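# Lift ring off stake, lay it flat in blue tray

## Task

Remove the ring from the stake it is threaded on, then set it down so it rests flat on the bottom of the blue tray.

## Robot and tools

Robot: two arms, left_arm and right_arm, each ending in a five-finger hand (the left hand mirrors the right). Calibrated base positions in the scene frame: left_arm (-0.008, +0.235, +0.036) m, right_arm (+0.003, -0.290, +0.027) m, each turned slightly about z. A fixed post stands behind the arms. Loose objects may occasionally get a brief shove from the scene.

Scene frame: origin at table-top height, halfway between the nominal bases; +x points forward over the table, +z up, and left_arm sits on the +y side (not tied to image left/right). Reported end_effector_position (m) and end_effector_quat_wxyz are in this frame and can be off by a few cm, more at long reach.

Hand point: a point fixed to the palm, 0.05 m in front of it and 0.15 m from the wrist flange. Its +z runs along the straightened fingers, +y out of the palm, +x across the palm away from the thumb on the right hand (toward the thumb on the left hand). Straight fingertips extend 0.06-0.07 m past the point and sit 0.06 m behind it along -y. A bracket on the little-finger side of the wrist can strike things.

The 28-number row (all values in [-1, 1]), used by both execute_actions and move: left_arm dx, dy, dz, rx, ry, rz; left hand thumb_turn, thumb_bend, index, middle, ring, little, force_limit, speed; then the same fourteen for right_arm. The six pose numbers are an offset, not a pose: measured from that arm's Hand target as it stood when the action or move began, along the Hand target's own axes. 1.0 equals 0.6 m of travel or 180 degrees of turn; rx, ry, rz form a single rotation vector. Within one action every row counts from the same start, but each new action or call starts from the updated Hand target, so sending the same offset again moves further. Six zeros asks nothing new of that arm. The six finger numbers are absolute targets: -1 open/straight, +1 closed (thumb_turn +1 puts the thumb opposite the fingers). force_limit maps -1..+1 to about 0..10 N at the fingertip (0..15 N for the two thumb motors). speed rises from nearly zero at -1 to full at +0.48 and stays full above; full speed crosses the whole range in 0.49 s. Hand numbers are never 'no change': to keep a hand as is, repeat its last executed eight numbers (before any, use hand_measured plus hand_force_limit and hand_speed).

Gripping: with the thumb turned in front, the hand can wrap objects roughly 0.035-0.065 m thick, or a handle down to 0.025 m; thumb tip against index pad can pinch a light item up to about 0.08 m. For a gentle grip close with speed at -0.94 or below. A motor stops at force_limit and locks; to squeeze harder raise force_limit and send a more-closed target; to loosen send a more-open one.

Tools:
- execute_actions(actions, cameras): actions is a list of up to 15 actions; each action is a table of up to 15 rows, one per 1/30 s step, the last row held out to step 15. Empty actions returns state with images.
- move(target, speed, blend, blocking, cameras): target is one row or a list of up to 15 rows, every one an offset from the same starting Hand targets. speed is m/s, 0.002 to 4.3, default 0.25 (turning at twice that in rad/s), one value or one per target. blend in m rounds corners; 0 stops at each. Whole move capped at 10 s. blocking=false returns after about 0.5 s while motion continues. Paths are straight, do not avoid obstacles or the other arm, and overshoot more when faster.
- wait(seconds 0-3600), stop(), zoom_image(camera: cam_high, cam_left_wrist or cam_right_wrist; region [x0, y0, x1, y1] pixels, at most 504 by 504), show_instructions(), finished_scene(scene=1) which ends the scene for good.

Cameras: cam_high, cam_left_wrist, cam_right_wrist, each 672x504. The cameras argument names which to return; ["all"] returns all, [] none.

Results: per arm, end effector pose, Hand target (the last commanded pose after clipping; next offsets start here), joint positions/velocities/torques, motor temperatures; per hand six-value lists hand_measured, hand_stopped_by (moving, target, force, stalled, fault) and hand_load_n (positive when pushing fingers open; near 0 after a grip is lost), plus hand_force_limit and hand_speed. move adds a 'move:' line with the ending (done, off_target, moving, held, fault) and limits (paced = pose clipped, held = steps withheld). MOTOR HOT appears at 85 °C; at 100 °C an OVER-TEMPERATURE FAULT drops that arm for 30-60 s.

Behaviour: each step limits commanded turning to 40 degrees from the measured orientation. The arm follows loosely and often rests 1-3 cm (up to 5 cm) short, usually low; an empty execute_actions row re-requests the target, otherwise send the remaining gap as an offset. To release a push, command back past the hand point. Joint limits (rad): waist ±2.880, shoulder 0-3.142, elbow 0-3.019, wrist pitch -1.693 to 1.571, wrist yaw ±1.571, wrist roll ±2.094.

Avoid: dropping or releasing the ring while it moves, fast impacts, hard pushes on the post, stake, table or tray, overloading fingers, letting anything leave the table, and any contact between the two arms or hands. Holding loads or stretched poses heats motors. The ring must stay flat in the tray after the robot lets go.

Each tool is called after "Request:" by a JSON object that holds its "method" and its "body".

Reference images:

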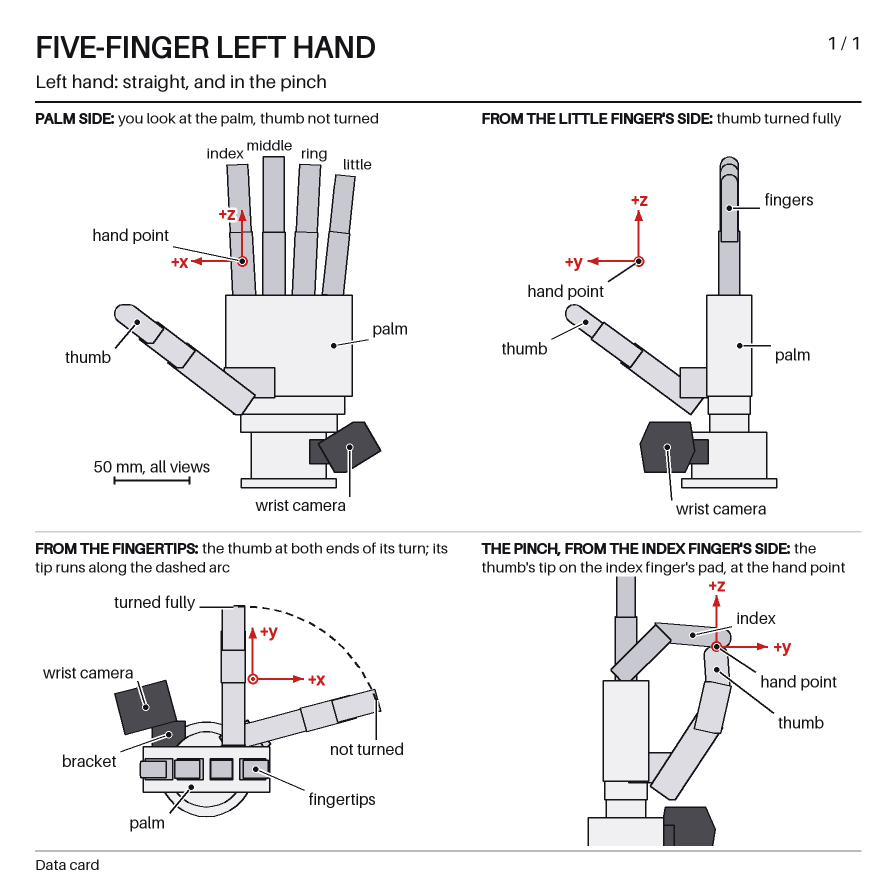

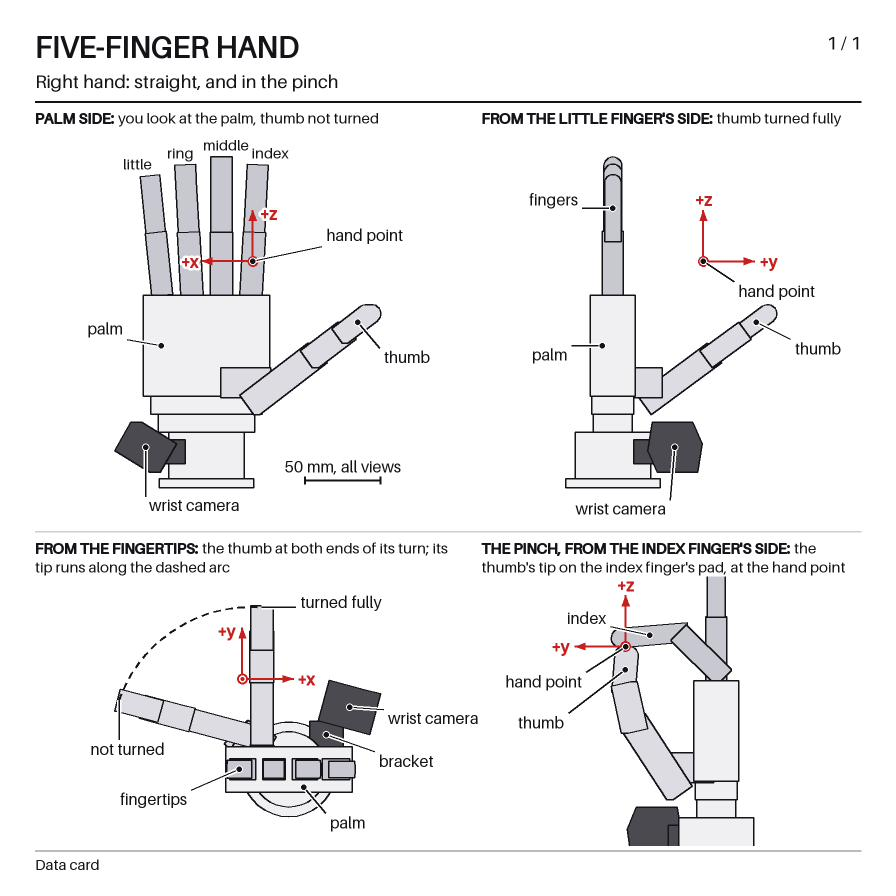

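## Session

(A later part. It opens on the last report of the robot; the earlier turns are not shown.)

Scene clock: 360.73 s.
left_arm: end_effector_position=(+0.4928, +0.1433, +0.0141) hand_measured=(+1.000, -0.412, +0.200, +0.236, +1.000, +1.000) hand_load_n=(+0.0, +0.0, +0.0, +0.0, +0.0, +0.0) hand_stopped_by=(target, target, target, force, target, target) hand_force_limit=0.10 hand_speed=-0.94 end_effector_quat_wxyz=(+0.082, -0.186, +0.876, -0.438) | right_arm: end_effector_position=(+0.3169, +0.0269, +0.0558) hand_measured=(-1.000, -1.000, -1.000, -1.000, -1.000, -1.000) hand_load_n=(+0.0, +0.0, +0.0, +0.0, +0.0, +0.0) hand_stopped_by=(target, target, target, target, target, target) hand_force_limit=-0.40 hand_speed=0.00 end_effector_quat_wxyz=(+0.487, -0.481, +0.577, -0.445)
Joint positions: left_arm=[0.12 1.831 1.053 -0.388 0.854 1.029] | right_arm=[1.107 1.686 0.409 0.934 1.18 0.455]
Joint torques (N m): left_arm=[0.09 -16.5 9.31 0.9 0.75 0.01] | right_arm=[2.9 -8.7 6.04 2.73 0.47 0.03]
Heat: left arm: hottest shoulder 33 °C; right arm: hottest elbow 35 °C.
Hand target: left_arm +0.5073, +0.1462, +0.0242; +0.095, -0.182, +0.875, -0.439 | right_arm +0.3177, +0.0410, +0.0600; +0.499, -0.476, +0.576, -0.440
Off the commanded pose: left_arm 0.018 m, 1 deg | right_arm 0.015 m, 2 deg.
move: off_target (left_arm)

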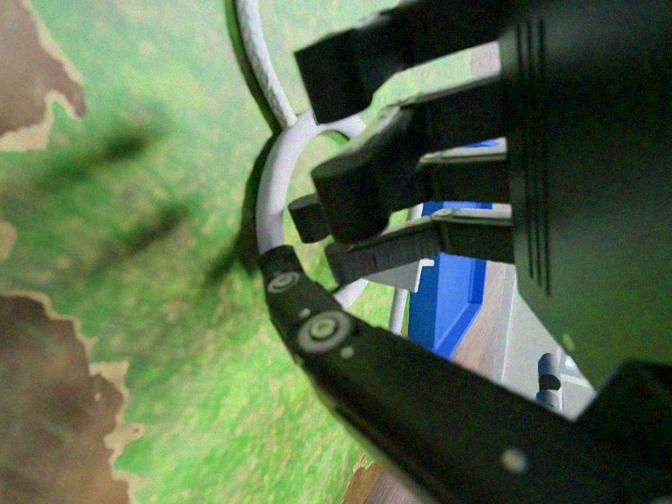

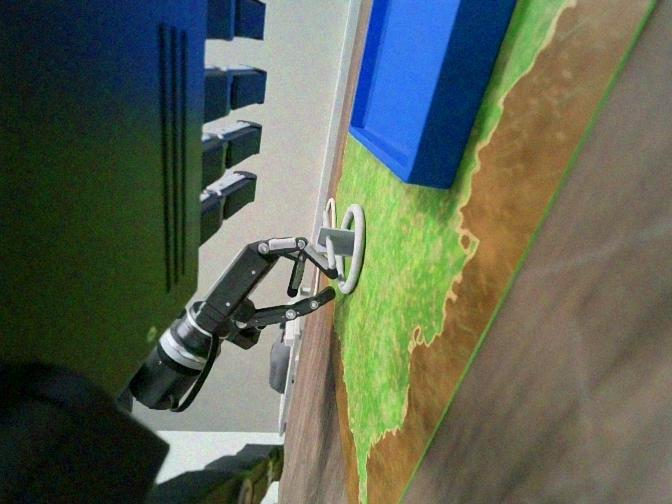

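Request:
{"method": "move", "body": {"target": [[0,0,0,0,0,0,1,-0.45,0.0,0.0,1,1,0.1,-0.7, 0,0,0,0,0,0,-1,-1,-1,-1,-1,-1,-0.4,0],[0.0033,-0.0270,-0.0309,0.0900,-0.0368,0.0282,1,-0.3,-0.05,-0.05,1,1,0.1,-0.7, 0,0,0,0,0,0,-1,-1,-1,-1,-1,-1,-0.4,0]], "speed": 0.06, "cameras": ["cam_high","cam_left_wrist","cam_right_wrist"]}}

Request:
{"method": "zoom_image", "body": {"camera": "cam_high", "region": [305, 215, 355, 265]}}

Request:
{"method": "zoom_image", "body": {"camera": "cam_right_wrist", "region": [280, 210, 370, 300]}}

Scene clock: 371.63 s.
left_arm: end_effector_position=(+0.5060, +0.1454, +0.0476) hand_measured=(+1.000, -0.300, -0.050, -0.050, +1.000, +1.000) hand_load_n=(+0.0, +0.0, +0.0, +0.0, +0.0, +0.0) hand_stopped_by=(target, target, target, target, target, target) hand_force_limit=0.10 hand_speed=-0.70 end_effector_quat_wxyz=(+0.187, -0.146, +0.807, -0.541) | right_arm: end_effector_position=(+0.3169, +0.0269, +0.0558) hand_measured=(-1.000, -1.000, -1.000, -1.000, -1.000, -1.000) hand_load_n=(+0.0, +0.0, +0.0, +0.0, +0.0, +0.0) hand_stopped_by=(target, target, target, target, target, target) hand_force_limit=-0.40 hand_speed=0.00 end_effector_quat_wxyz=(+0.487, -0.481, +0.577, -0.445)
Joint positions: left_arm=[0.189 1.774 0.886 0.106 1.059 0.869] | right_arm=[1.107 1.686 0.409 0.934 1.18 0.455]
Joint torques (N m): left_arm=[0.62 -15.56 5.5 2.03 0.84 -0.1] | right_arm=[2.84 -9.29 5.98 2.52 0.49 0.06]
Heat: left arm: hottest shoulder 33 °C; right arm: hottest elbow 35 °C.
Hand target: left_arm +0.5033, +0.1501, +0.0482; +0.189, -0.153, +0.805, -0.542 | right_arm +0.3177, +0.0410, +0.0600; +0.499, -0.476, +0.576, -0.440
Off the commanded pose: left_arm 0.006 m, 1 deg | right_arm 0.015 m, 2 deg.
move: done

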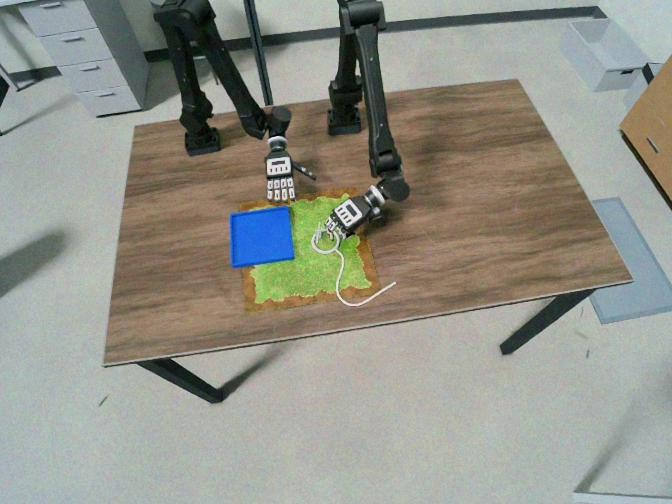

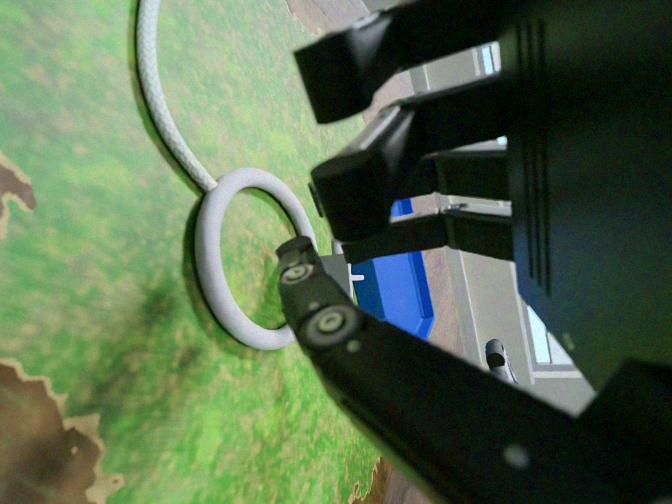

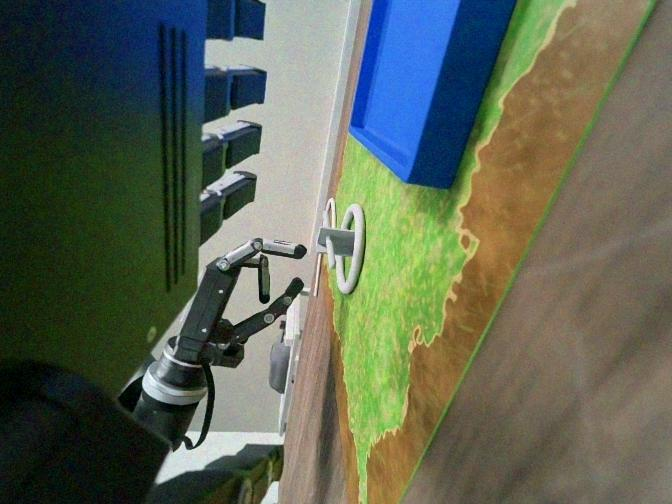

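Scaled by 10.080 from the camera's image (finer frame: 960x720).

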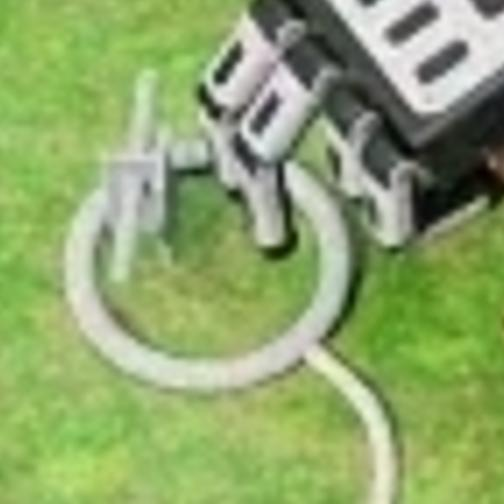

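Scaled by 5.600 from the camera's image (finer frame: 960x720).

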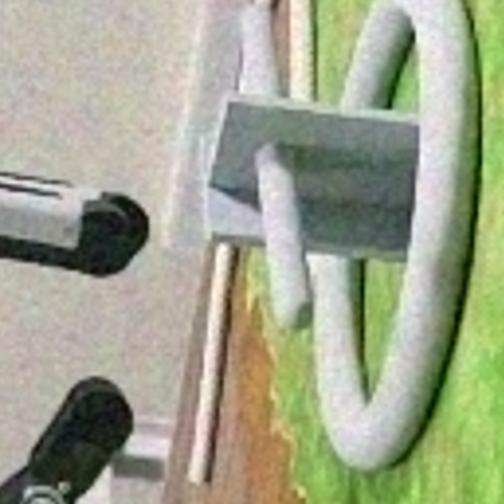

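Request:
{"method": "move", "body": {"target": [0.0243,0.0504,0.0092,0,0,0,1,-0.39,-0.05,-0.05,1,1,0.1,-0.7, 0,0,0,0,0,0,-1,-1,-1,-1,-1,-1,-0.4,0], "speed": 0.06, "cameras": ["cam_high","cam_left_wrist","cam_right_wrist"]}}

Request:
{"method": "zoom_image", "body": {"camera": "cam_high", "region": [305, 215, 355, 265]}}

Request:
{"method": "zoom_image", "body": {"camera": "cam_right_wrist", "region": [280, 220, 370, 310]}}

Scene clock: 375.53 s.
left_arm: end_effector_position=(+0.4966, +0.1455, +0.0279) hand_measured=(+1.000, -0.390, -0.050, -0.050, +1.000, +1.000) hand_load_n=(+0.0, +0.0, +0.0, +0.0, +0.0, +0.0) hand_stopped_by=(target, target, target, target, target, target) hand_force_limit=0.10 hand_speed=-0.70 end_effector_quat_wxyz=(+0.196, -0.141, +0.805, -0.541) | right_arm: end_effector_position=(+0.3169, +0.0269, +0.0558) hand_measured=(-1.000, -1.000, -1.000, -1.000, -1.000, -1.000) hand_load_n=(-0.5, +0.0, +0.0, +0.0, +0.0, +0.0) hand_stopped_by=(target, target, target, target, target, target) hand_force_limit=-0.40 hand_speed=0.00 end_effector_quat_wxyz=(+0.487, -0.481, +0.577, -0.445)
Joint positions: left_arm=[0.193 1.803 0.838 0.203 1.061 0.869] | right_arm=[1.107 1.686 0.409 0.934 1.18 0.455]
Joint torques (N m): left_arm=[0.67 -12.98 5.31 2.02 0.84 -0.04] | right_arm=[2.61 -9.29 6.26 2.61 0.51 -0.01]
Heat: left arm: hottest shoulder 33 °C; right arm: hottest elbow 35 °C.
Hand target: left_arm +0.4917, +0.1503, +0.0161; +0.189, -0.153, +0.805, -0.541 | right_arm +0.3177, +0.0410, +0.0600; +0.499, -0.476, +0.576, -0.440
Off the commanded pose: left_arm 0.014 m, 2 deg | right_arm 0.015 m, 2 deg.
move: off_target (left_arm)

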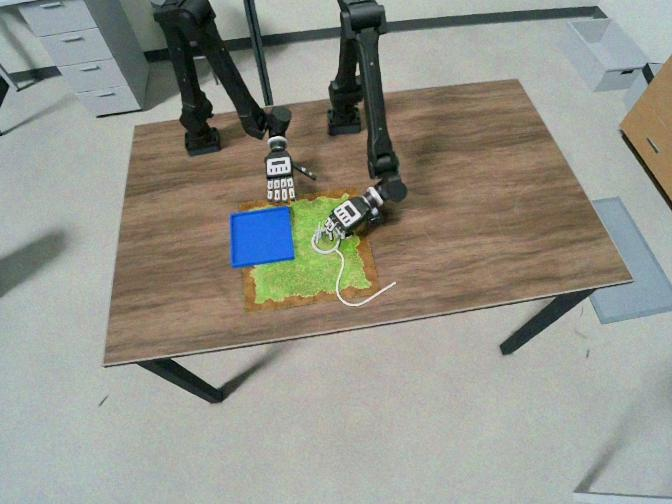

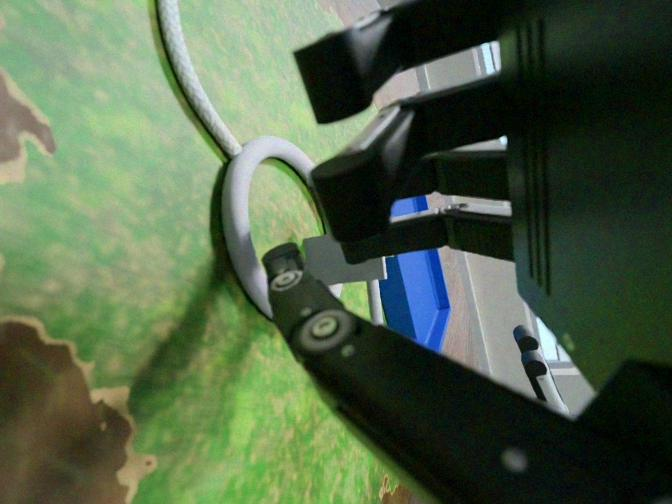

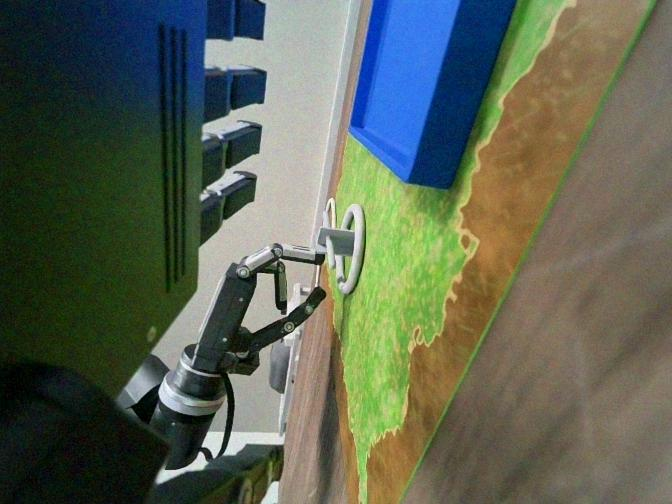

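Scaled by 10.080 from the camera's image (finer frame: 960x720).

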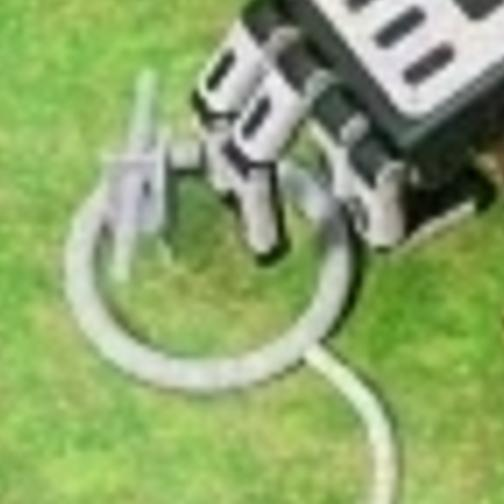

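Scaled by 5.600 from the camera's image (finer frame: 960x720).

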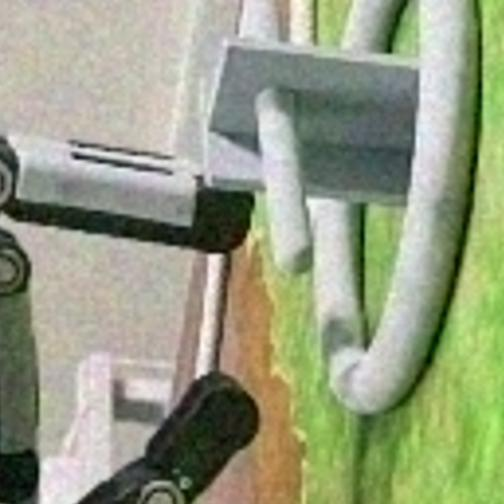

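Request:
{"method": "move", "body": {"target": [0.0057,0.0388,0,0,0,0,1,-0.39,-0.05,-0.05,1,1,0.1,-0.7, 0,0,0,0,0,0,-1,-1,-1,-1,-1,-1,-0.4,0], "speed": 0.04, "cameras": ["cam_high","cam_left_wrist","cam_right_wrist"]}}

Request:
{"method": "zoom_image", "body": {"camera": "cam_high", "region": [305, 215, 355, 265]}}

Request:
{"method": "zoom_image", "body": {"camera": "cam_right_wrist", "region": [280, 220, 370, 310]}}

Scene clock: 378.40 s.
left_arm: end_effector_position=(+0.4929, +0.1522, +0.0071) hand_measured=(+1.000, -0.390, -0.050, -0.050, +1.000, +1.000) hand_load_n=(+0.0, +0.0, +0.0, +0.0, +0.0, +0.0) hand_stopped_by=(target, target, target, target, target, target) hand_force_limit=0.10 hand_speed=-0.70 end_effector_quat_wxyz=(+0.192, -0.148, +0.804, -0.543) | right_arm: end_effector_position=(+0.3169, +0.0269, +0.0558) hand_measured=(-1.000, -1.000, -1.000, -1.000, -1.000, -1.000) hand_load_n=(-0.5, +0.0, +0.0, +0.0, +0.0, +0.0) hand_stopped_by=(target, target, target, target, target, target) hand_force_limit=-0.40 hand_speed=0.00 end_effector_quat_wxyz=(+0.487, -0.481, +0.577, -0.445)
Joint positions: left_arm=[0.21 1.853 0.831 0.242 1.073 0.874] | right_arm=[1.107 1.686 0.409 0.934 1.18 0.455]
Joint torques (N m): left_arm=[0.85 -12.92 4.81 2.06 0.83 0.13] | right_arm=[2.61 -9.47 6.11 2.69 0.45 0.01]
Heat: left arm: hottest shoulder 33 °C; right arm: hottest elbow 35 °C.
Hand target: left_arm +0.4878, +0.1572, -0.0059; +0.189, -0.153, +0.805, -0.542 | right_arm +0.3177, +0.0410, +0.0600; +0.499, -0.476, +0.576, -0.440
Off the commanded pose: left_arm 0.015 m, 1 deg | right_arm 0.015 m, 2 deg.
move: off_target (left_arm)

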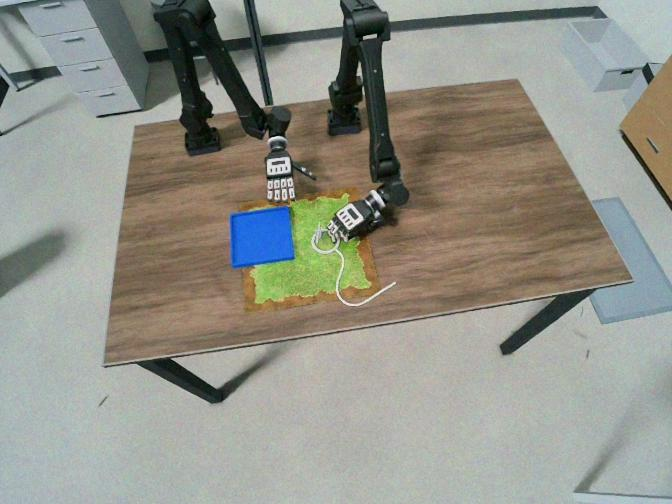

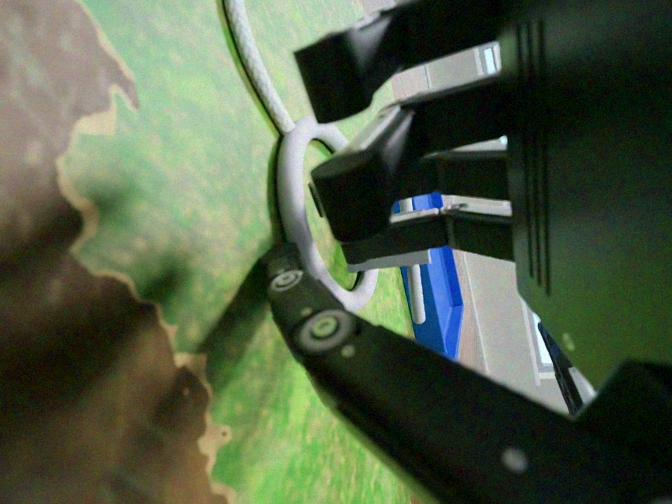

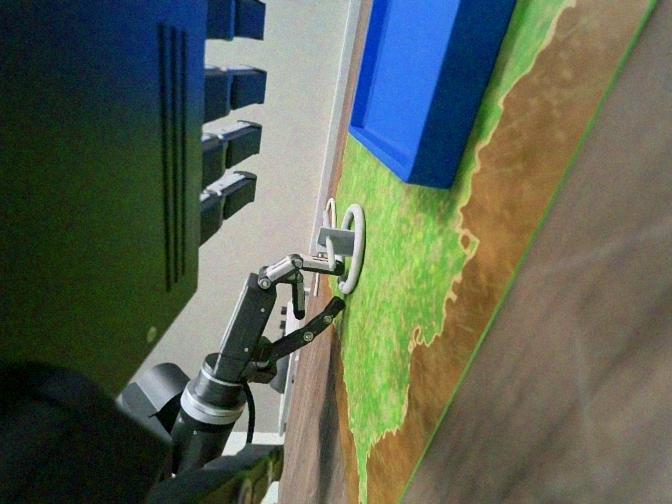

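Scaled by 10.080 from the camera's image (finer frame: 960x720).

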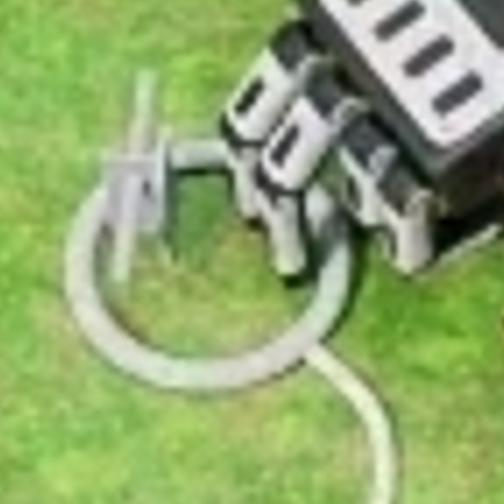

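Scaled by 5.600 from the camera's image (finer frame: 960x720).

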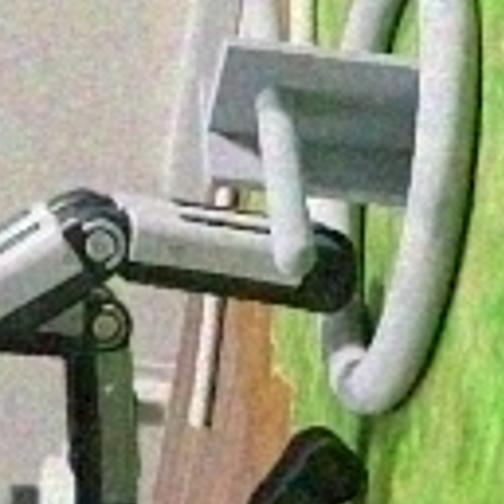

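Request:
{"method": "move", "body": {"target": [0.0037,0.0248,0.0091,0,0,0,1,-0.39,-0.05,-0.05,1,1,0.1,-0.7, 0,0,0,0,0,0,-1,-1,-1,-1,-1,-1,-0.4,0], "speed": 0.02, "cameras": ["cam_high","cam_left_wrist","cam_right_wrist"]}}

Request:
{"method": "zoom_image", "body": {"camera": "cam_high", "region": [305, 215, 355, 265]}}

Request:
{"method": "zoom_image", "body": {"camera": "cam_right_wrist", "region": [300, 240, 370, 310]}}

Request:
{"method": "zoom_image", "body": {"camera": "cam_left_wrist", "region": [200, 80, 440, 340]}}

Scene clock: 380.37 s.
left_arm: end_effector_position=(+0.4959, +0.1520, +0.0025) hand_measured=(+1.000, -0.390, -0.050, -0.050, +1.000, +1.000) hand_load_n=(+1.0, -2.5, +0.0, +0.0, +0.0, +0.0) hand_stopped_by=(target, target, target, target, target, target) hand_force_limit=0.10 hand_speed=-0.70 end_effector_quat_wxyz=(+0.199, -0.139, +0.801, -0.548) | right_arm: end_effector_position=(+0.3169, +0.0269, +0.0558) hand_measured=(-1.000, -1.000, -1.000, -1.000, -1.000, -1.000) hand_load_n=(-0.5, +0.0, +0.0, +0.0, +0.0, +0.0) hand_stopped_by=(target, target, target, target, target, target) hand_force_limit=-0.40 hand_speed=0.00 end_effector_quat_wxyz=(+0.487, -0.481, +0.577, -0.445)
Joint positions: left_arm=[0.211 1.875 0.831 0.285 1.085 0.875] | right_arm=[1.107 1.686 0.409 0.934 1.18 0.455]
Joint torques (N m): left_arm=[0.44 -11.52 4.52 1.95 0.25 0.13] | right_arm=[3.02 -9.52 5.93 2.63 0.5 0.08]
Heat: left arm: hottest shoulder 33 °C; right arm: hottest elbow 35 °C.
Hand target: left_arm +0.4877, +0.1571, -0.0221; +0.189, -0.153, +0.805, -0.542 | right_arm +0.3177, +0.0410, +0.0600; +0.499, -0.476, +0.576, -0.440
Off the commanded pose: left_arm 0.026 m, 2 deg | right_arm 0.015 m, 2 deg.
move: off_target (left_arm)

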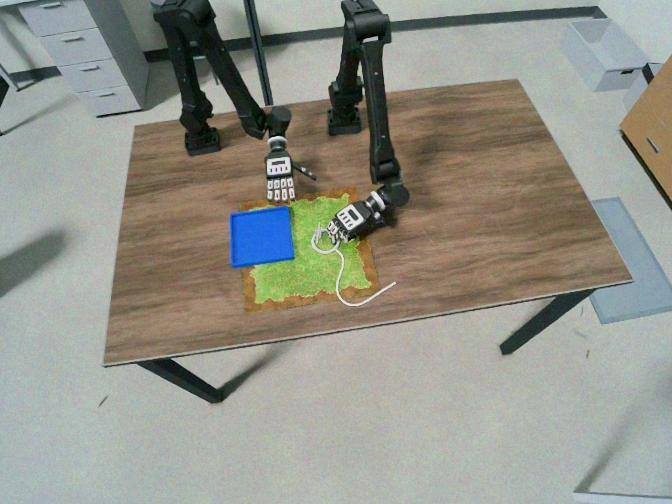

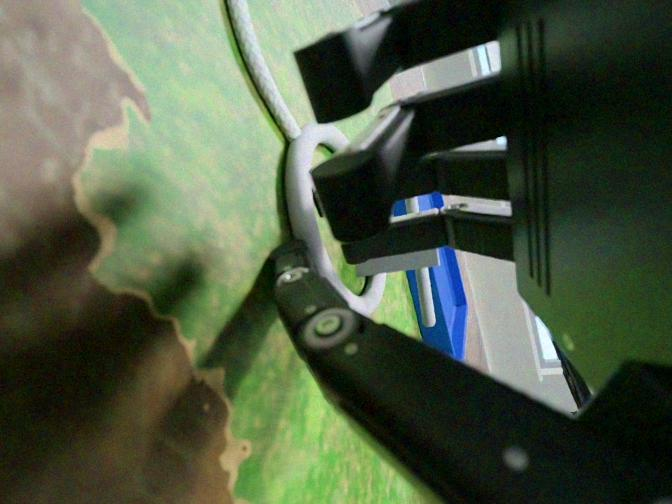

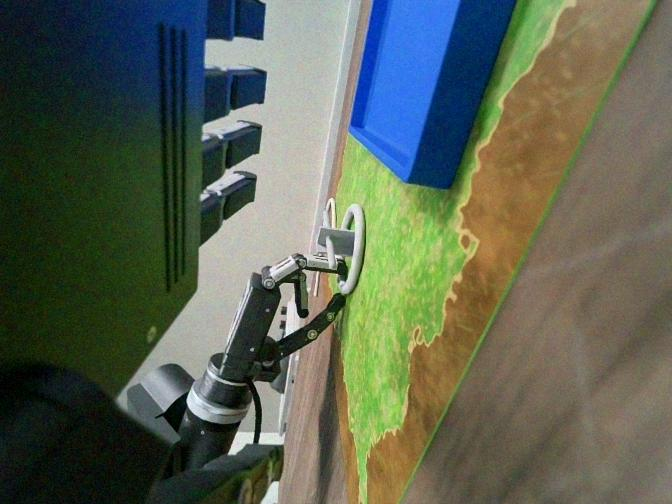

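Scaled by 10.080 from the camera's image (finer frame: 960x720).

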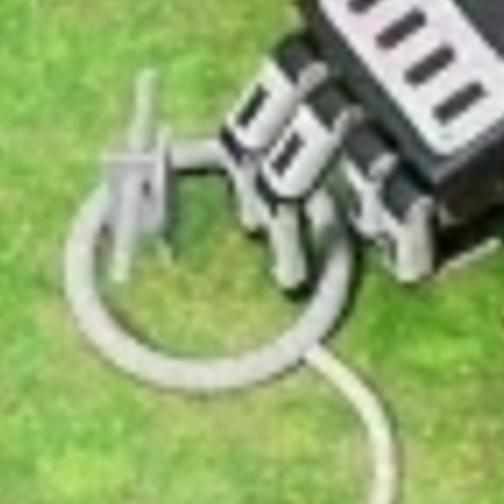

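Scaled by 7.200 from the camera's image (finer frame: 960x720).

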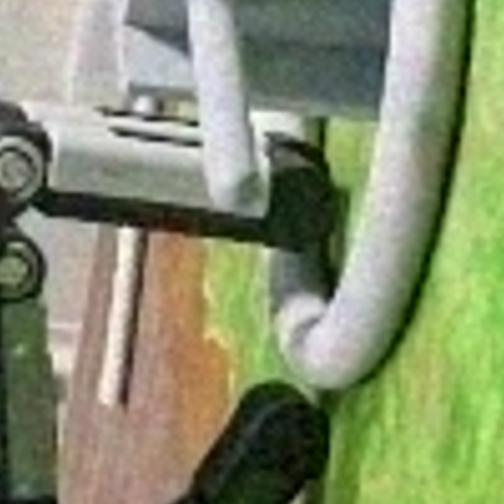

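Scaled by 1.938 from the camera's image (finer frame: 960x720).

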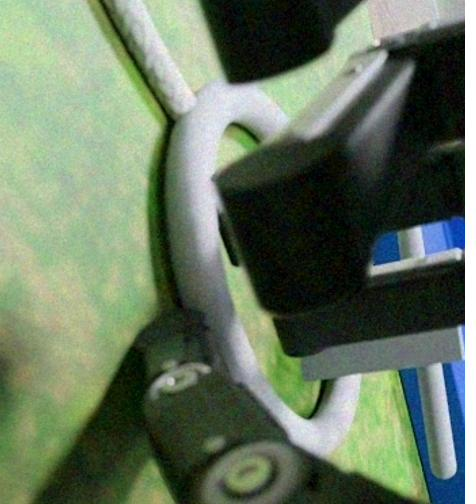

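Request:
{"method": "move", "body": {"target": [0,0,0,0,0,0,1,-0.39,0.35,0.35,1,1,-0.3,-0.92, 0,0,0,0,0,0,-1,-1,-1,-1,-1,-1,-0.4,0], "speed": 0.02, "cameras": ["cam_high","cam_left_wrist","cam_right_wrist"]}}

Request:
{"method": "zoom_image", "body": {"camera": "cam_high", "region": [305, 215, 355, 265]}}

Request:
{"method": "zoom_image", "body": {"camera": "cam_right_wrist", "region": [300, 240, 370, 310]}}

Request:
{"method": "zoom_image", "body": {"camera": "cam_left_wrist", "region": [200, 80, 440, 340]}}

Scene clock: 382.97 s.
left_arm: end_effector_position=(+0.4949, +0.1506, +0.0023) hand_measured=(+1.000, -0.390, +0.248, +0.112, +1.000, +1.000) hand_load_n=(-0.5, +0.0, +3.5, +2.0, +0.0, +0.0) hand_stopped_by=(target, target, force, force, target, target) hand_force_limit=-0.30 hand_speed=-0.92 end_effector_quat_wxyz=(+0.197, -0.136, +0.799, -0.551) | right_arm: end_effector_position=(+0.3169, +0.0269, +0.0558) hand_measured=(-1.000, -1.000, -1.000, -1.000, -1.000, -1.000) hand_load_n=(-0.5, +0.0, +0.0, +0.5, +0.0, +0.0) hand_stopped_by=(target, target, target, target, target, target) hand_force_limit=-0.40 hand_speed=0.00 end_effector_quat_wxyz=(+0.487, -0.481, +0.577, -0.445)
Joint positions: left_arm=[0.211 1.878 0.831 0.288 1.096 0.875] | right_arm=[1.107 1.686 0.409 0.934 1.18 0.455]
Joint torques (N m): left_arm=[0.67 -11.93 4.48 1.87 -0.18 0.14] | right_arm=[2.78 -9.47 6.19 2.7 0.57 0.08]
Heat: left arm: hottest shoulder 33 °C; right arm: hottest elbow 35 °C.
Hand target: left_arm +0.4876, +0.1571, -0.0221; +0.188, -0.153, +0.805, -0.542 | right_arm +0.3177, +0.0410, +0.0600; +0.499, -0.476, +0.576, -0.440
Off the commanded pose: left_arm 0.026 m, 3 deg | right_arm 0.015 m, 2 deg.
move: done

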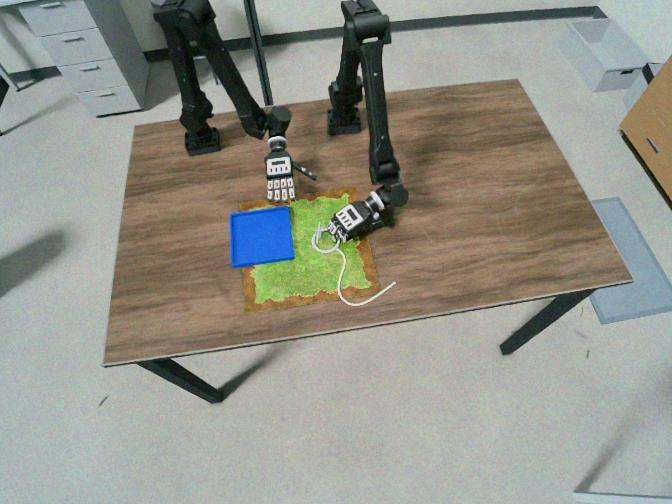

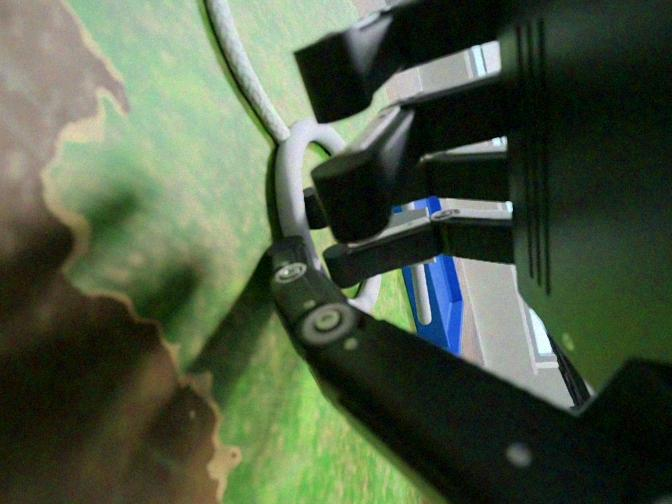

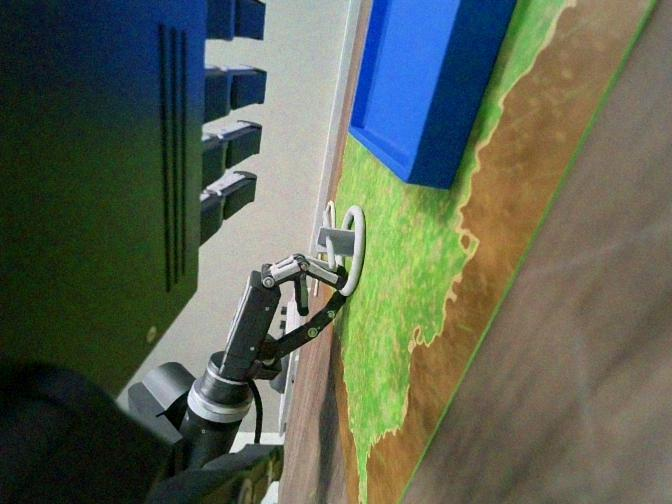

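Scaled by 10.080 from the camera's image (finer frame: 960x720).

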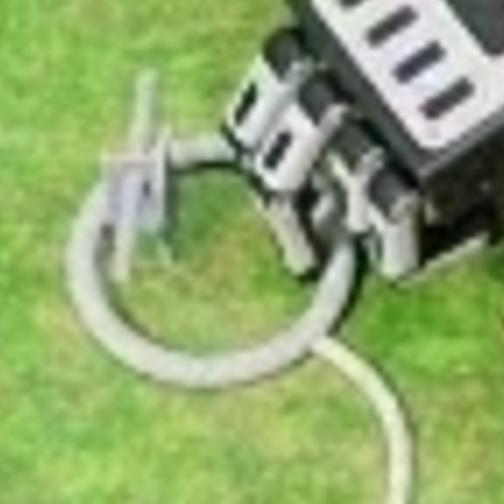

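Scaled by 7.200 from the camera's image (finer frame: 960x720).

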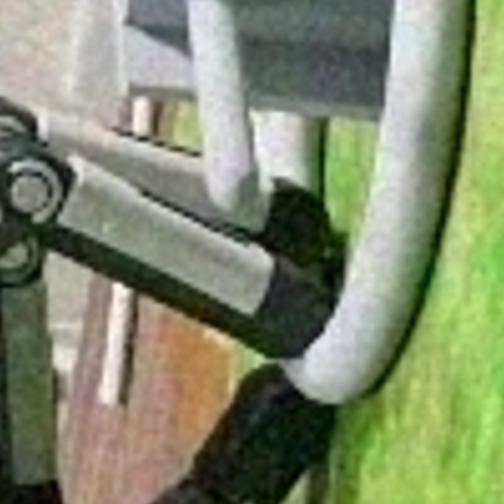

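Scaled by 1.938 from the camera's image (finer frame: 960x720).

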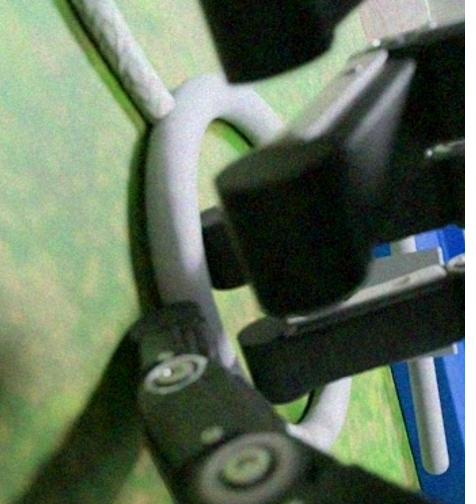

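Request:
{"method": "move", "body": {"target": [[0,0,0,0,0,0,1,-0.39,-0.05,-0.05,1,1,-0.3,-0.7, 0,0,0,0,0,0,-1,-1,-1,-1,-1,-1,-0.4,0],[0.0092,-0.0328,-0.0120,0,0,0,1,-0.39,-0.05,-0.05,1,1,-0.3,-0.7, 0,0,0,0,0,0,-1,-1,-1,-1,-1,-1,-0.4,0],[0.0139,-0.0018,-0.0007,0,0,0,1,-0.39,-0.05,-0.05,1,1,-0.3,-0.7, 0,0,0,0,0,0,-1,-1,-1,-1,-1,-1,-0.4,0]], "speed": 0.04, "cameras": ["cam_high","cam_left_wrist","cam_right_wrist"]}}

Request:
{"method": "zoom_image", "body": {"camera": "cam_high", "region": [305, 215, 355, 265]}}

Request:
{"method": "zoom_image", "body": {"camera": "cam_right_wrist", "region": [300, 240, 370, 310]}}

Request:
{"method": "zoom_image", "body": {"camera": "cam_left_wrist", "region": [200, 80, 440, 340]}}

Scene clock: 387.23 s.
left_arm: end_effector_position=(+0.4906, +0.1517, +0.0026) hand_measured=(+1.000, -0.390, -0.050, -0.050, +1.000, +1.000) hand_load_n=(+1.0, -2.5, +0.0, +0.0, +0.0, +0.0) hand_stopped_by=(target, target, target, target, target, target) hand_force_limit=-0.30 hand_speed=-0.70 end_effector_quat_wxyz=(+0.204, -0.137, +0.801, -0.546) | right_arm: end_effector_position=(+0.3169, +0.0269, +0.0558) hand_measured=(-1.000, -1.000, -1.000, -1.000, -1.000, -1.000) hand_load_n=(-0.5, +0.0, +0.0, +0.0, +0.0, +0.0) hand_stopped_by=(target, target, target, target, target, target) hand_force_limit=-0.40 hand_speed=0.00 end_effector_quat_wxyz=(+0.487, -0.481, +0.577, -0.445)
Joint positions: left_arm=[0.211 1.864 0.808 0.306 1.081 0.875] | right_arm=[1.107 1.686 0.409 0.934 1.18 0.455]
Joint torques (N m): left_arm=[0.26 -11.4 4.25 1.96 0.26 0.06] | right_arm=[3.14 -9 6.01 2.67 0.5 0]
Heat: left arm: hottest shoulder 33 °C; right arm: hottest elbow 35 °C.
Hand target: left_arm +0.4801, +0.1533, -0.0220; +0.189, -0.153, +0.805, -0.541 | right_arm +0.3177, +0.0410, +0.0600; +0.499, -0.476, +0.576, -0.440
Off the commanded pose: left_arm 0.027 m, 3 deg | right_arm 0.015 m, 2 deg.
move: off_target (left_arm)

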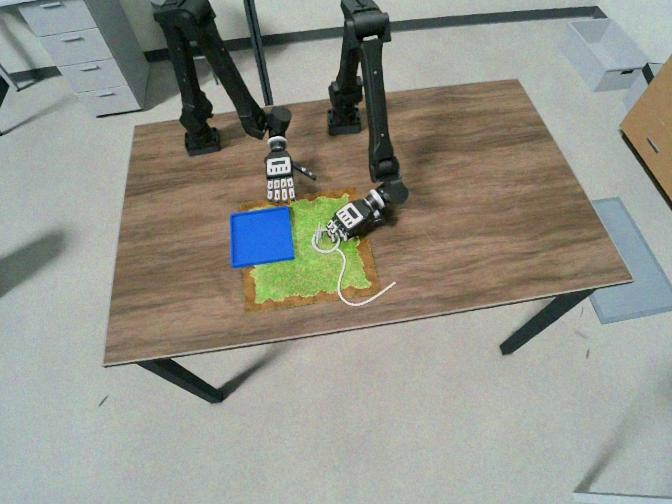

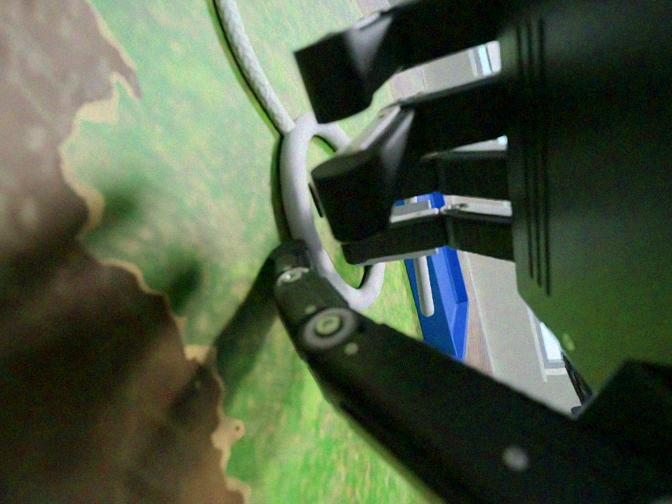

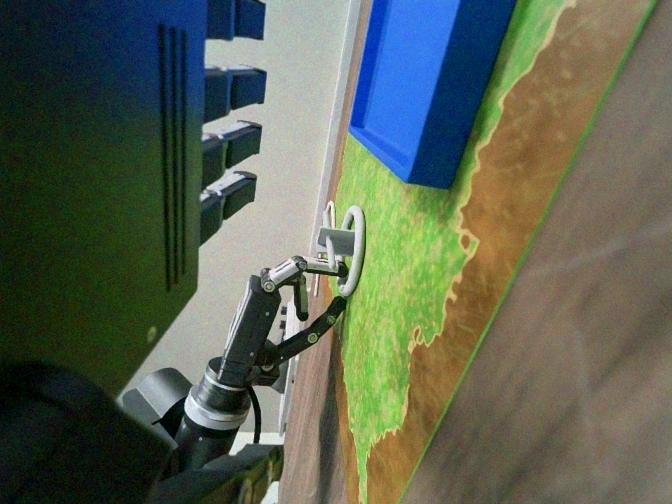

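Scaled by 10.080 from the camera's image (finer frame: 960x720).

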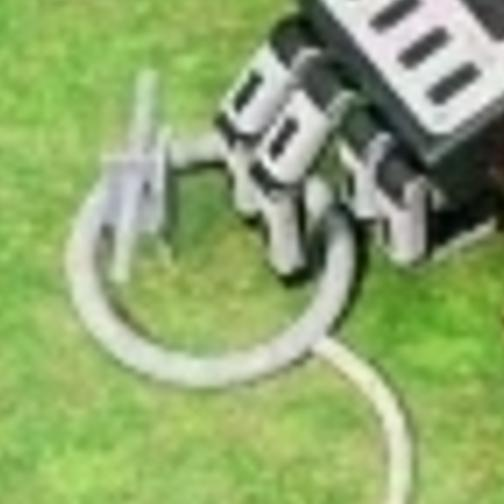

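Scaled by 7.200 from the camera's image (finer frame: 960x720).

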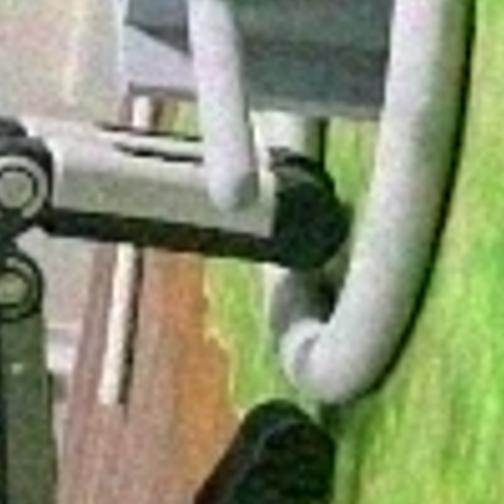

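Scaled by 1.938 from the camera's image (finer frame: 960x720).

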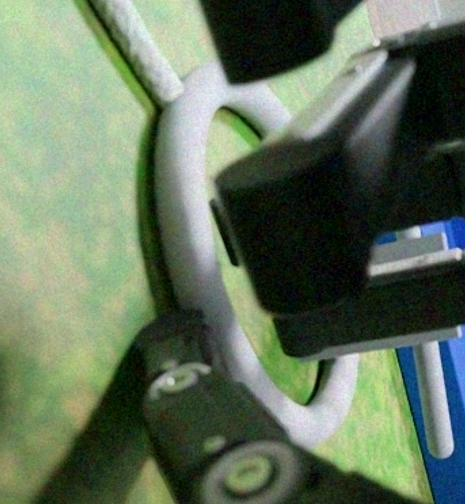

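Request:
{"method": "move", "body": {"target": [0,0,0,0,0,0,1,-0.39,0.35,0.35,1,1,-0.3,-0.92, 0,0,0,0,0,0,-1,-1,-1,-1,-1,-1,-0.4,0], "speed": 0.02, "cameras": ["cam_high","cam_left_wrist","cam_right_wrist"]}}

Request:
{"method": "zoom_image", "body": {"camera": "cam_right_wrist", "region": [300, 240, 370, 310]}}

Request:
{"method": "zoom_image", "body": {"camera": "cam_left_wrist", "region": [200, 80, 440, 340]}}

Scene clock: 389.77 s.
left_arm: end_effector_position=(+0.4899, +0.1503, +0.0026) hand_measured=(+1.000, -0.390, +0.224, +0.142, +1.000, +1.000) hand_load_n=(+0.0, +0.0, +3.5, +2.0, +0.0, +0.0) hand_stopped_by=(target, target, force, force, target, target) hand_force_limit=-0.30 hand_speed=-0.92 end_effector_quat_wxyz=(+0.202, -0.134, +0.800, -0.549) | right_arm: end_effector_position=(+0.3169, +0.0269, +0.0558) hand_measured=(-1.000, -1.000, -1.000, -1.000, -1.000, -1.000) hand_load_n=(-0.5, +0.0, +0.0, +0.0, +0.0, +0.0) hand_stopped_by=(target, target, target, target, target, target) hand_force_limit=-0.40 hand_speed=0.00 end_effector_quat_wxyz=(+0.487, -0.481, +0.577, -0.445)
Joint positions: left_arm=[0.211 1.867 0.808 0.311 1.09 0.875] | right_arm=[1.107 1.686 0.409 0.934 1.18 0.455]
Joint torques (N m): left_arm=[0.21 -11.63 4.23 1.88 -0.13 0.05] | right_arm=[2.9 -9.58 6.22 2.76 0.47 0.04]
Heat: left arm: hottest shoulder 33 °C; right arm: hottest elbow 35 °C.
Hand target: left_arm +0.4801, +0.1534, -0.0220; +0.189, -0.153, +0.805, -0.542 | right_arm +0.3177, +0.0410, +0.0600; +0.499, -0.476, +0.576, -0.440
Off the commanded pose: left_arm 0.027 m, 3 deg | right_arm 0.015 m, 2 deg.
move: done

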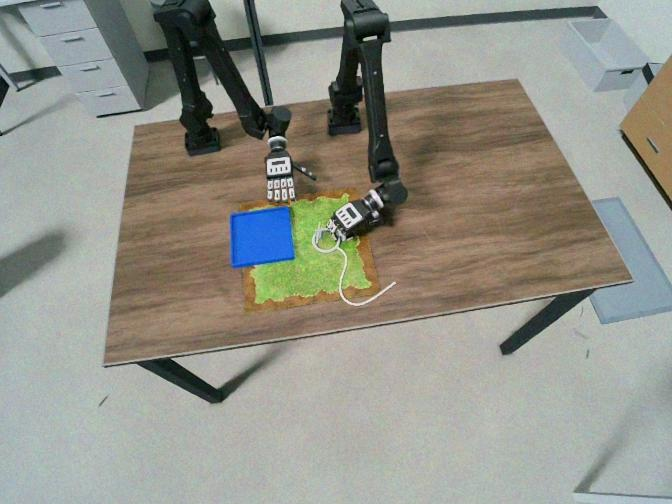

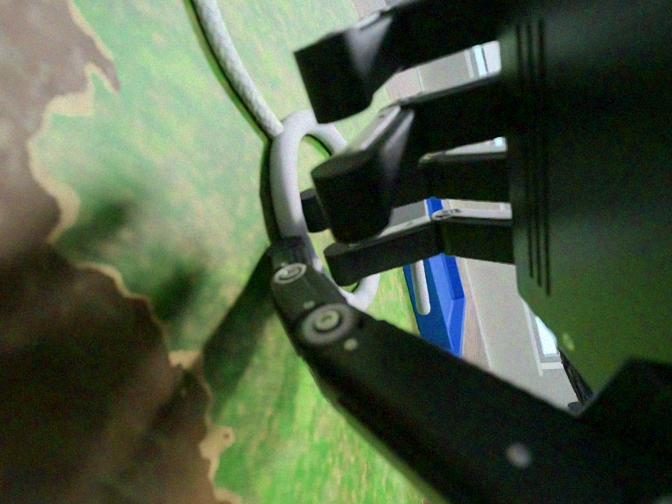

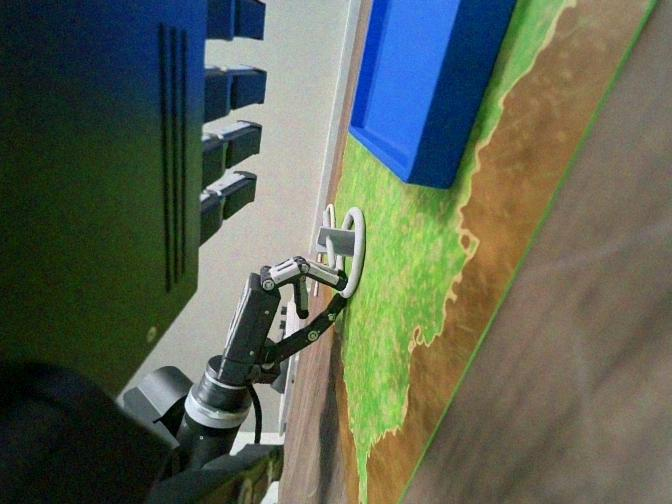

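Scaled by 7.200 from the camera's image (finer frame: 960x720).

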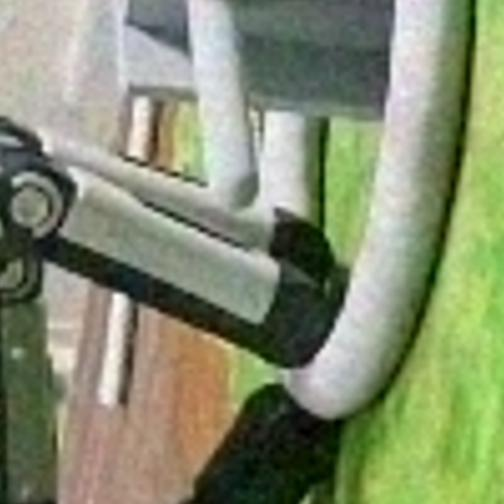

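Scaled by 1.938 from the camera's image (finer frame: 960x720).

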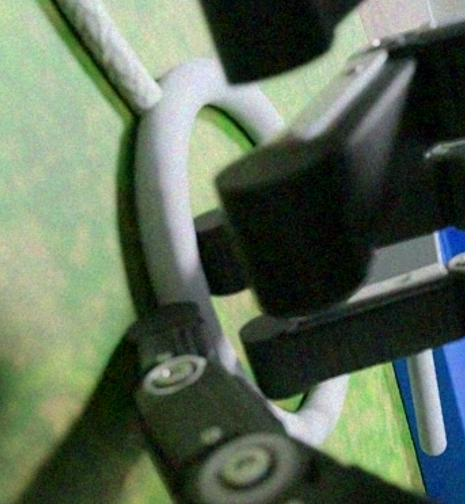

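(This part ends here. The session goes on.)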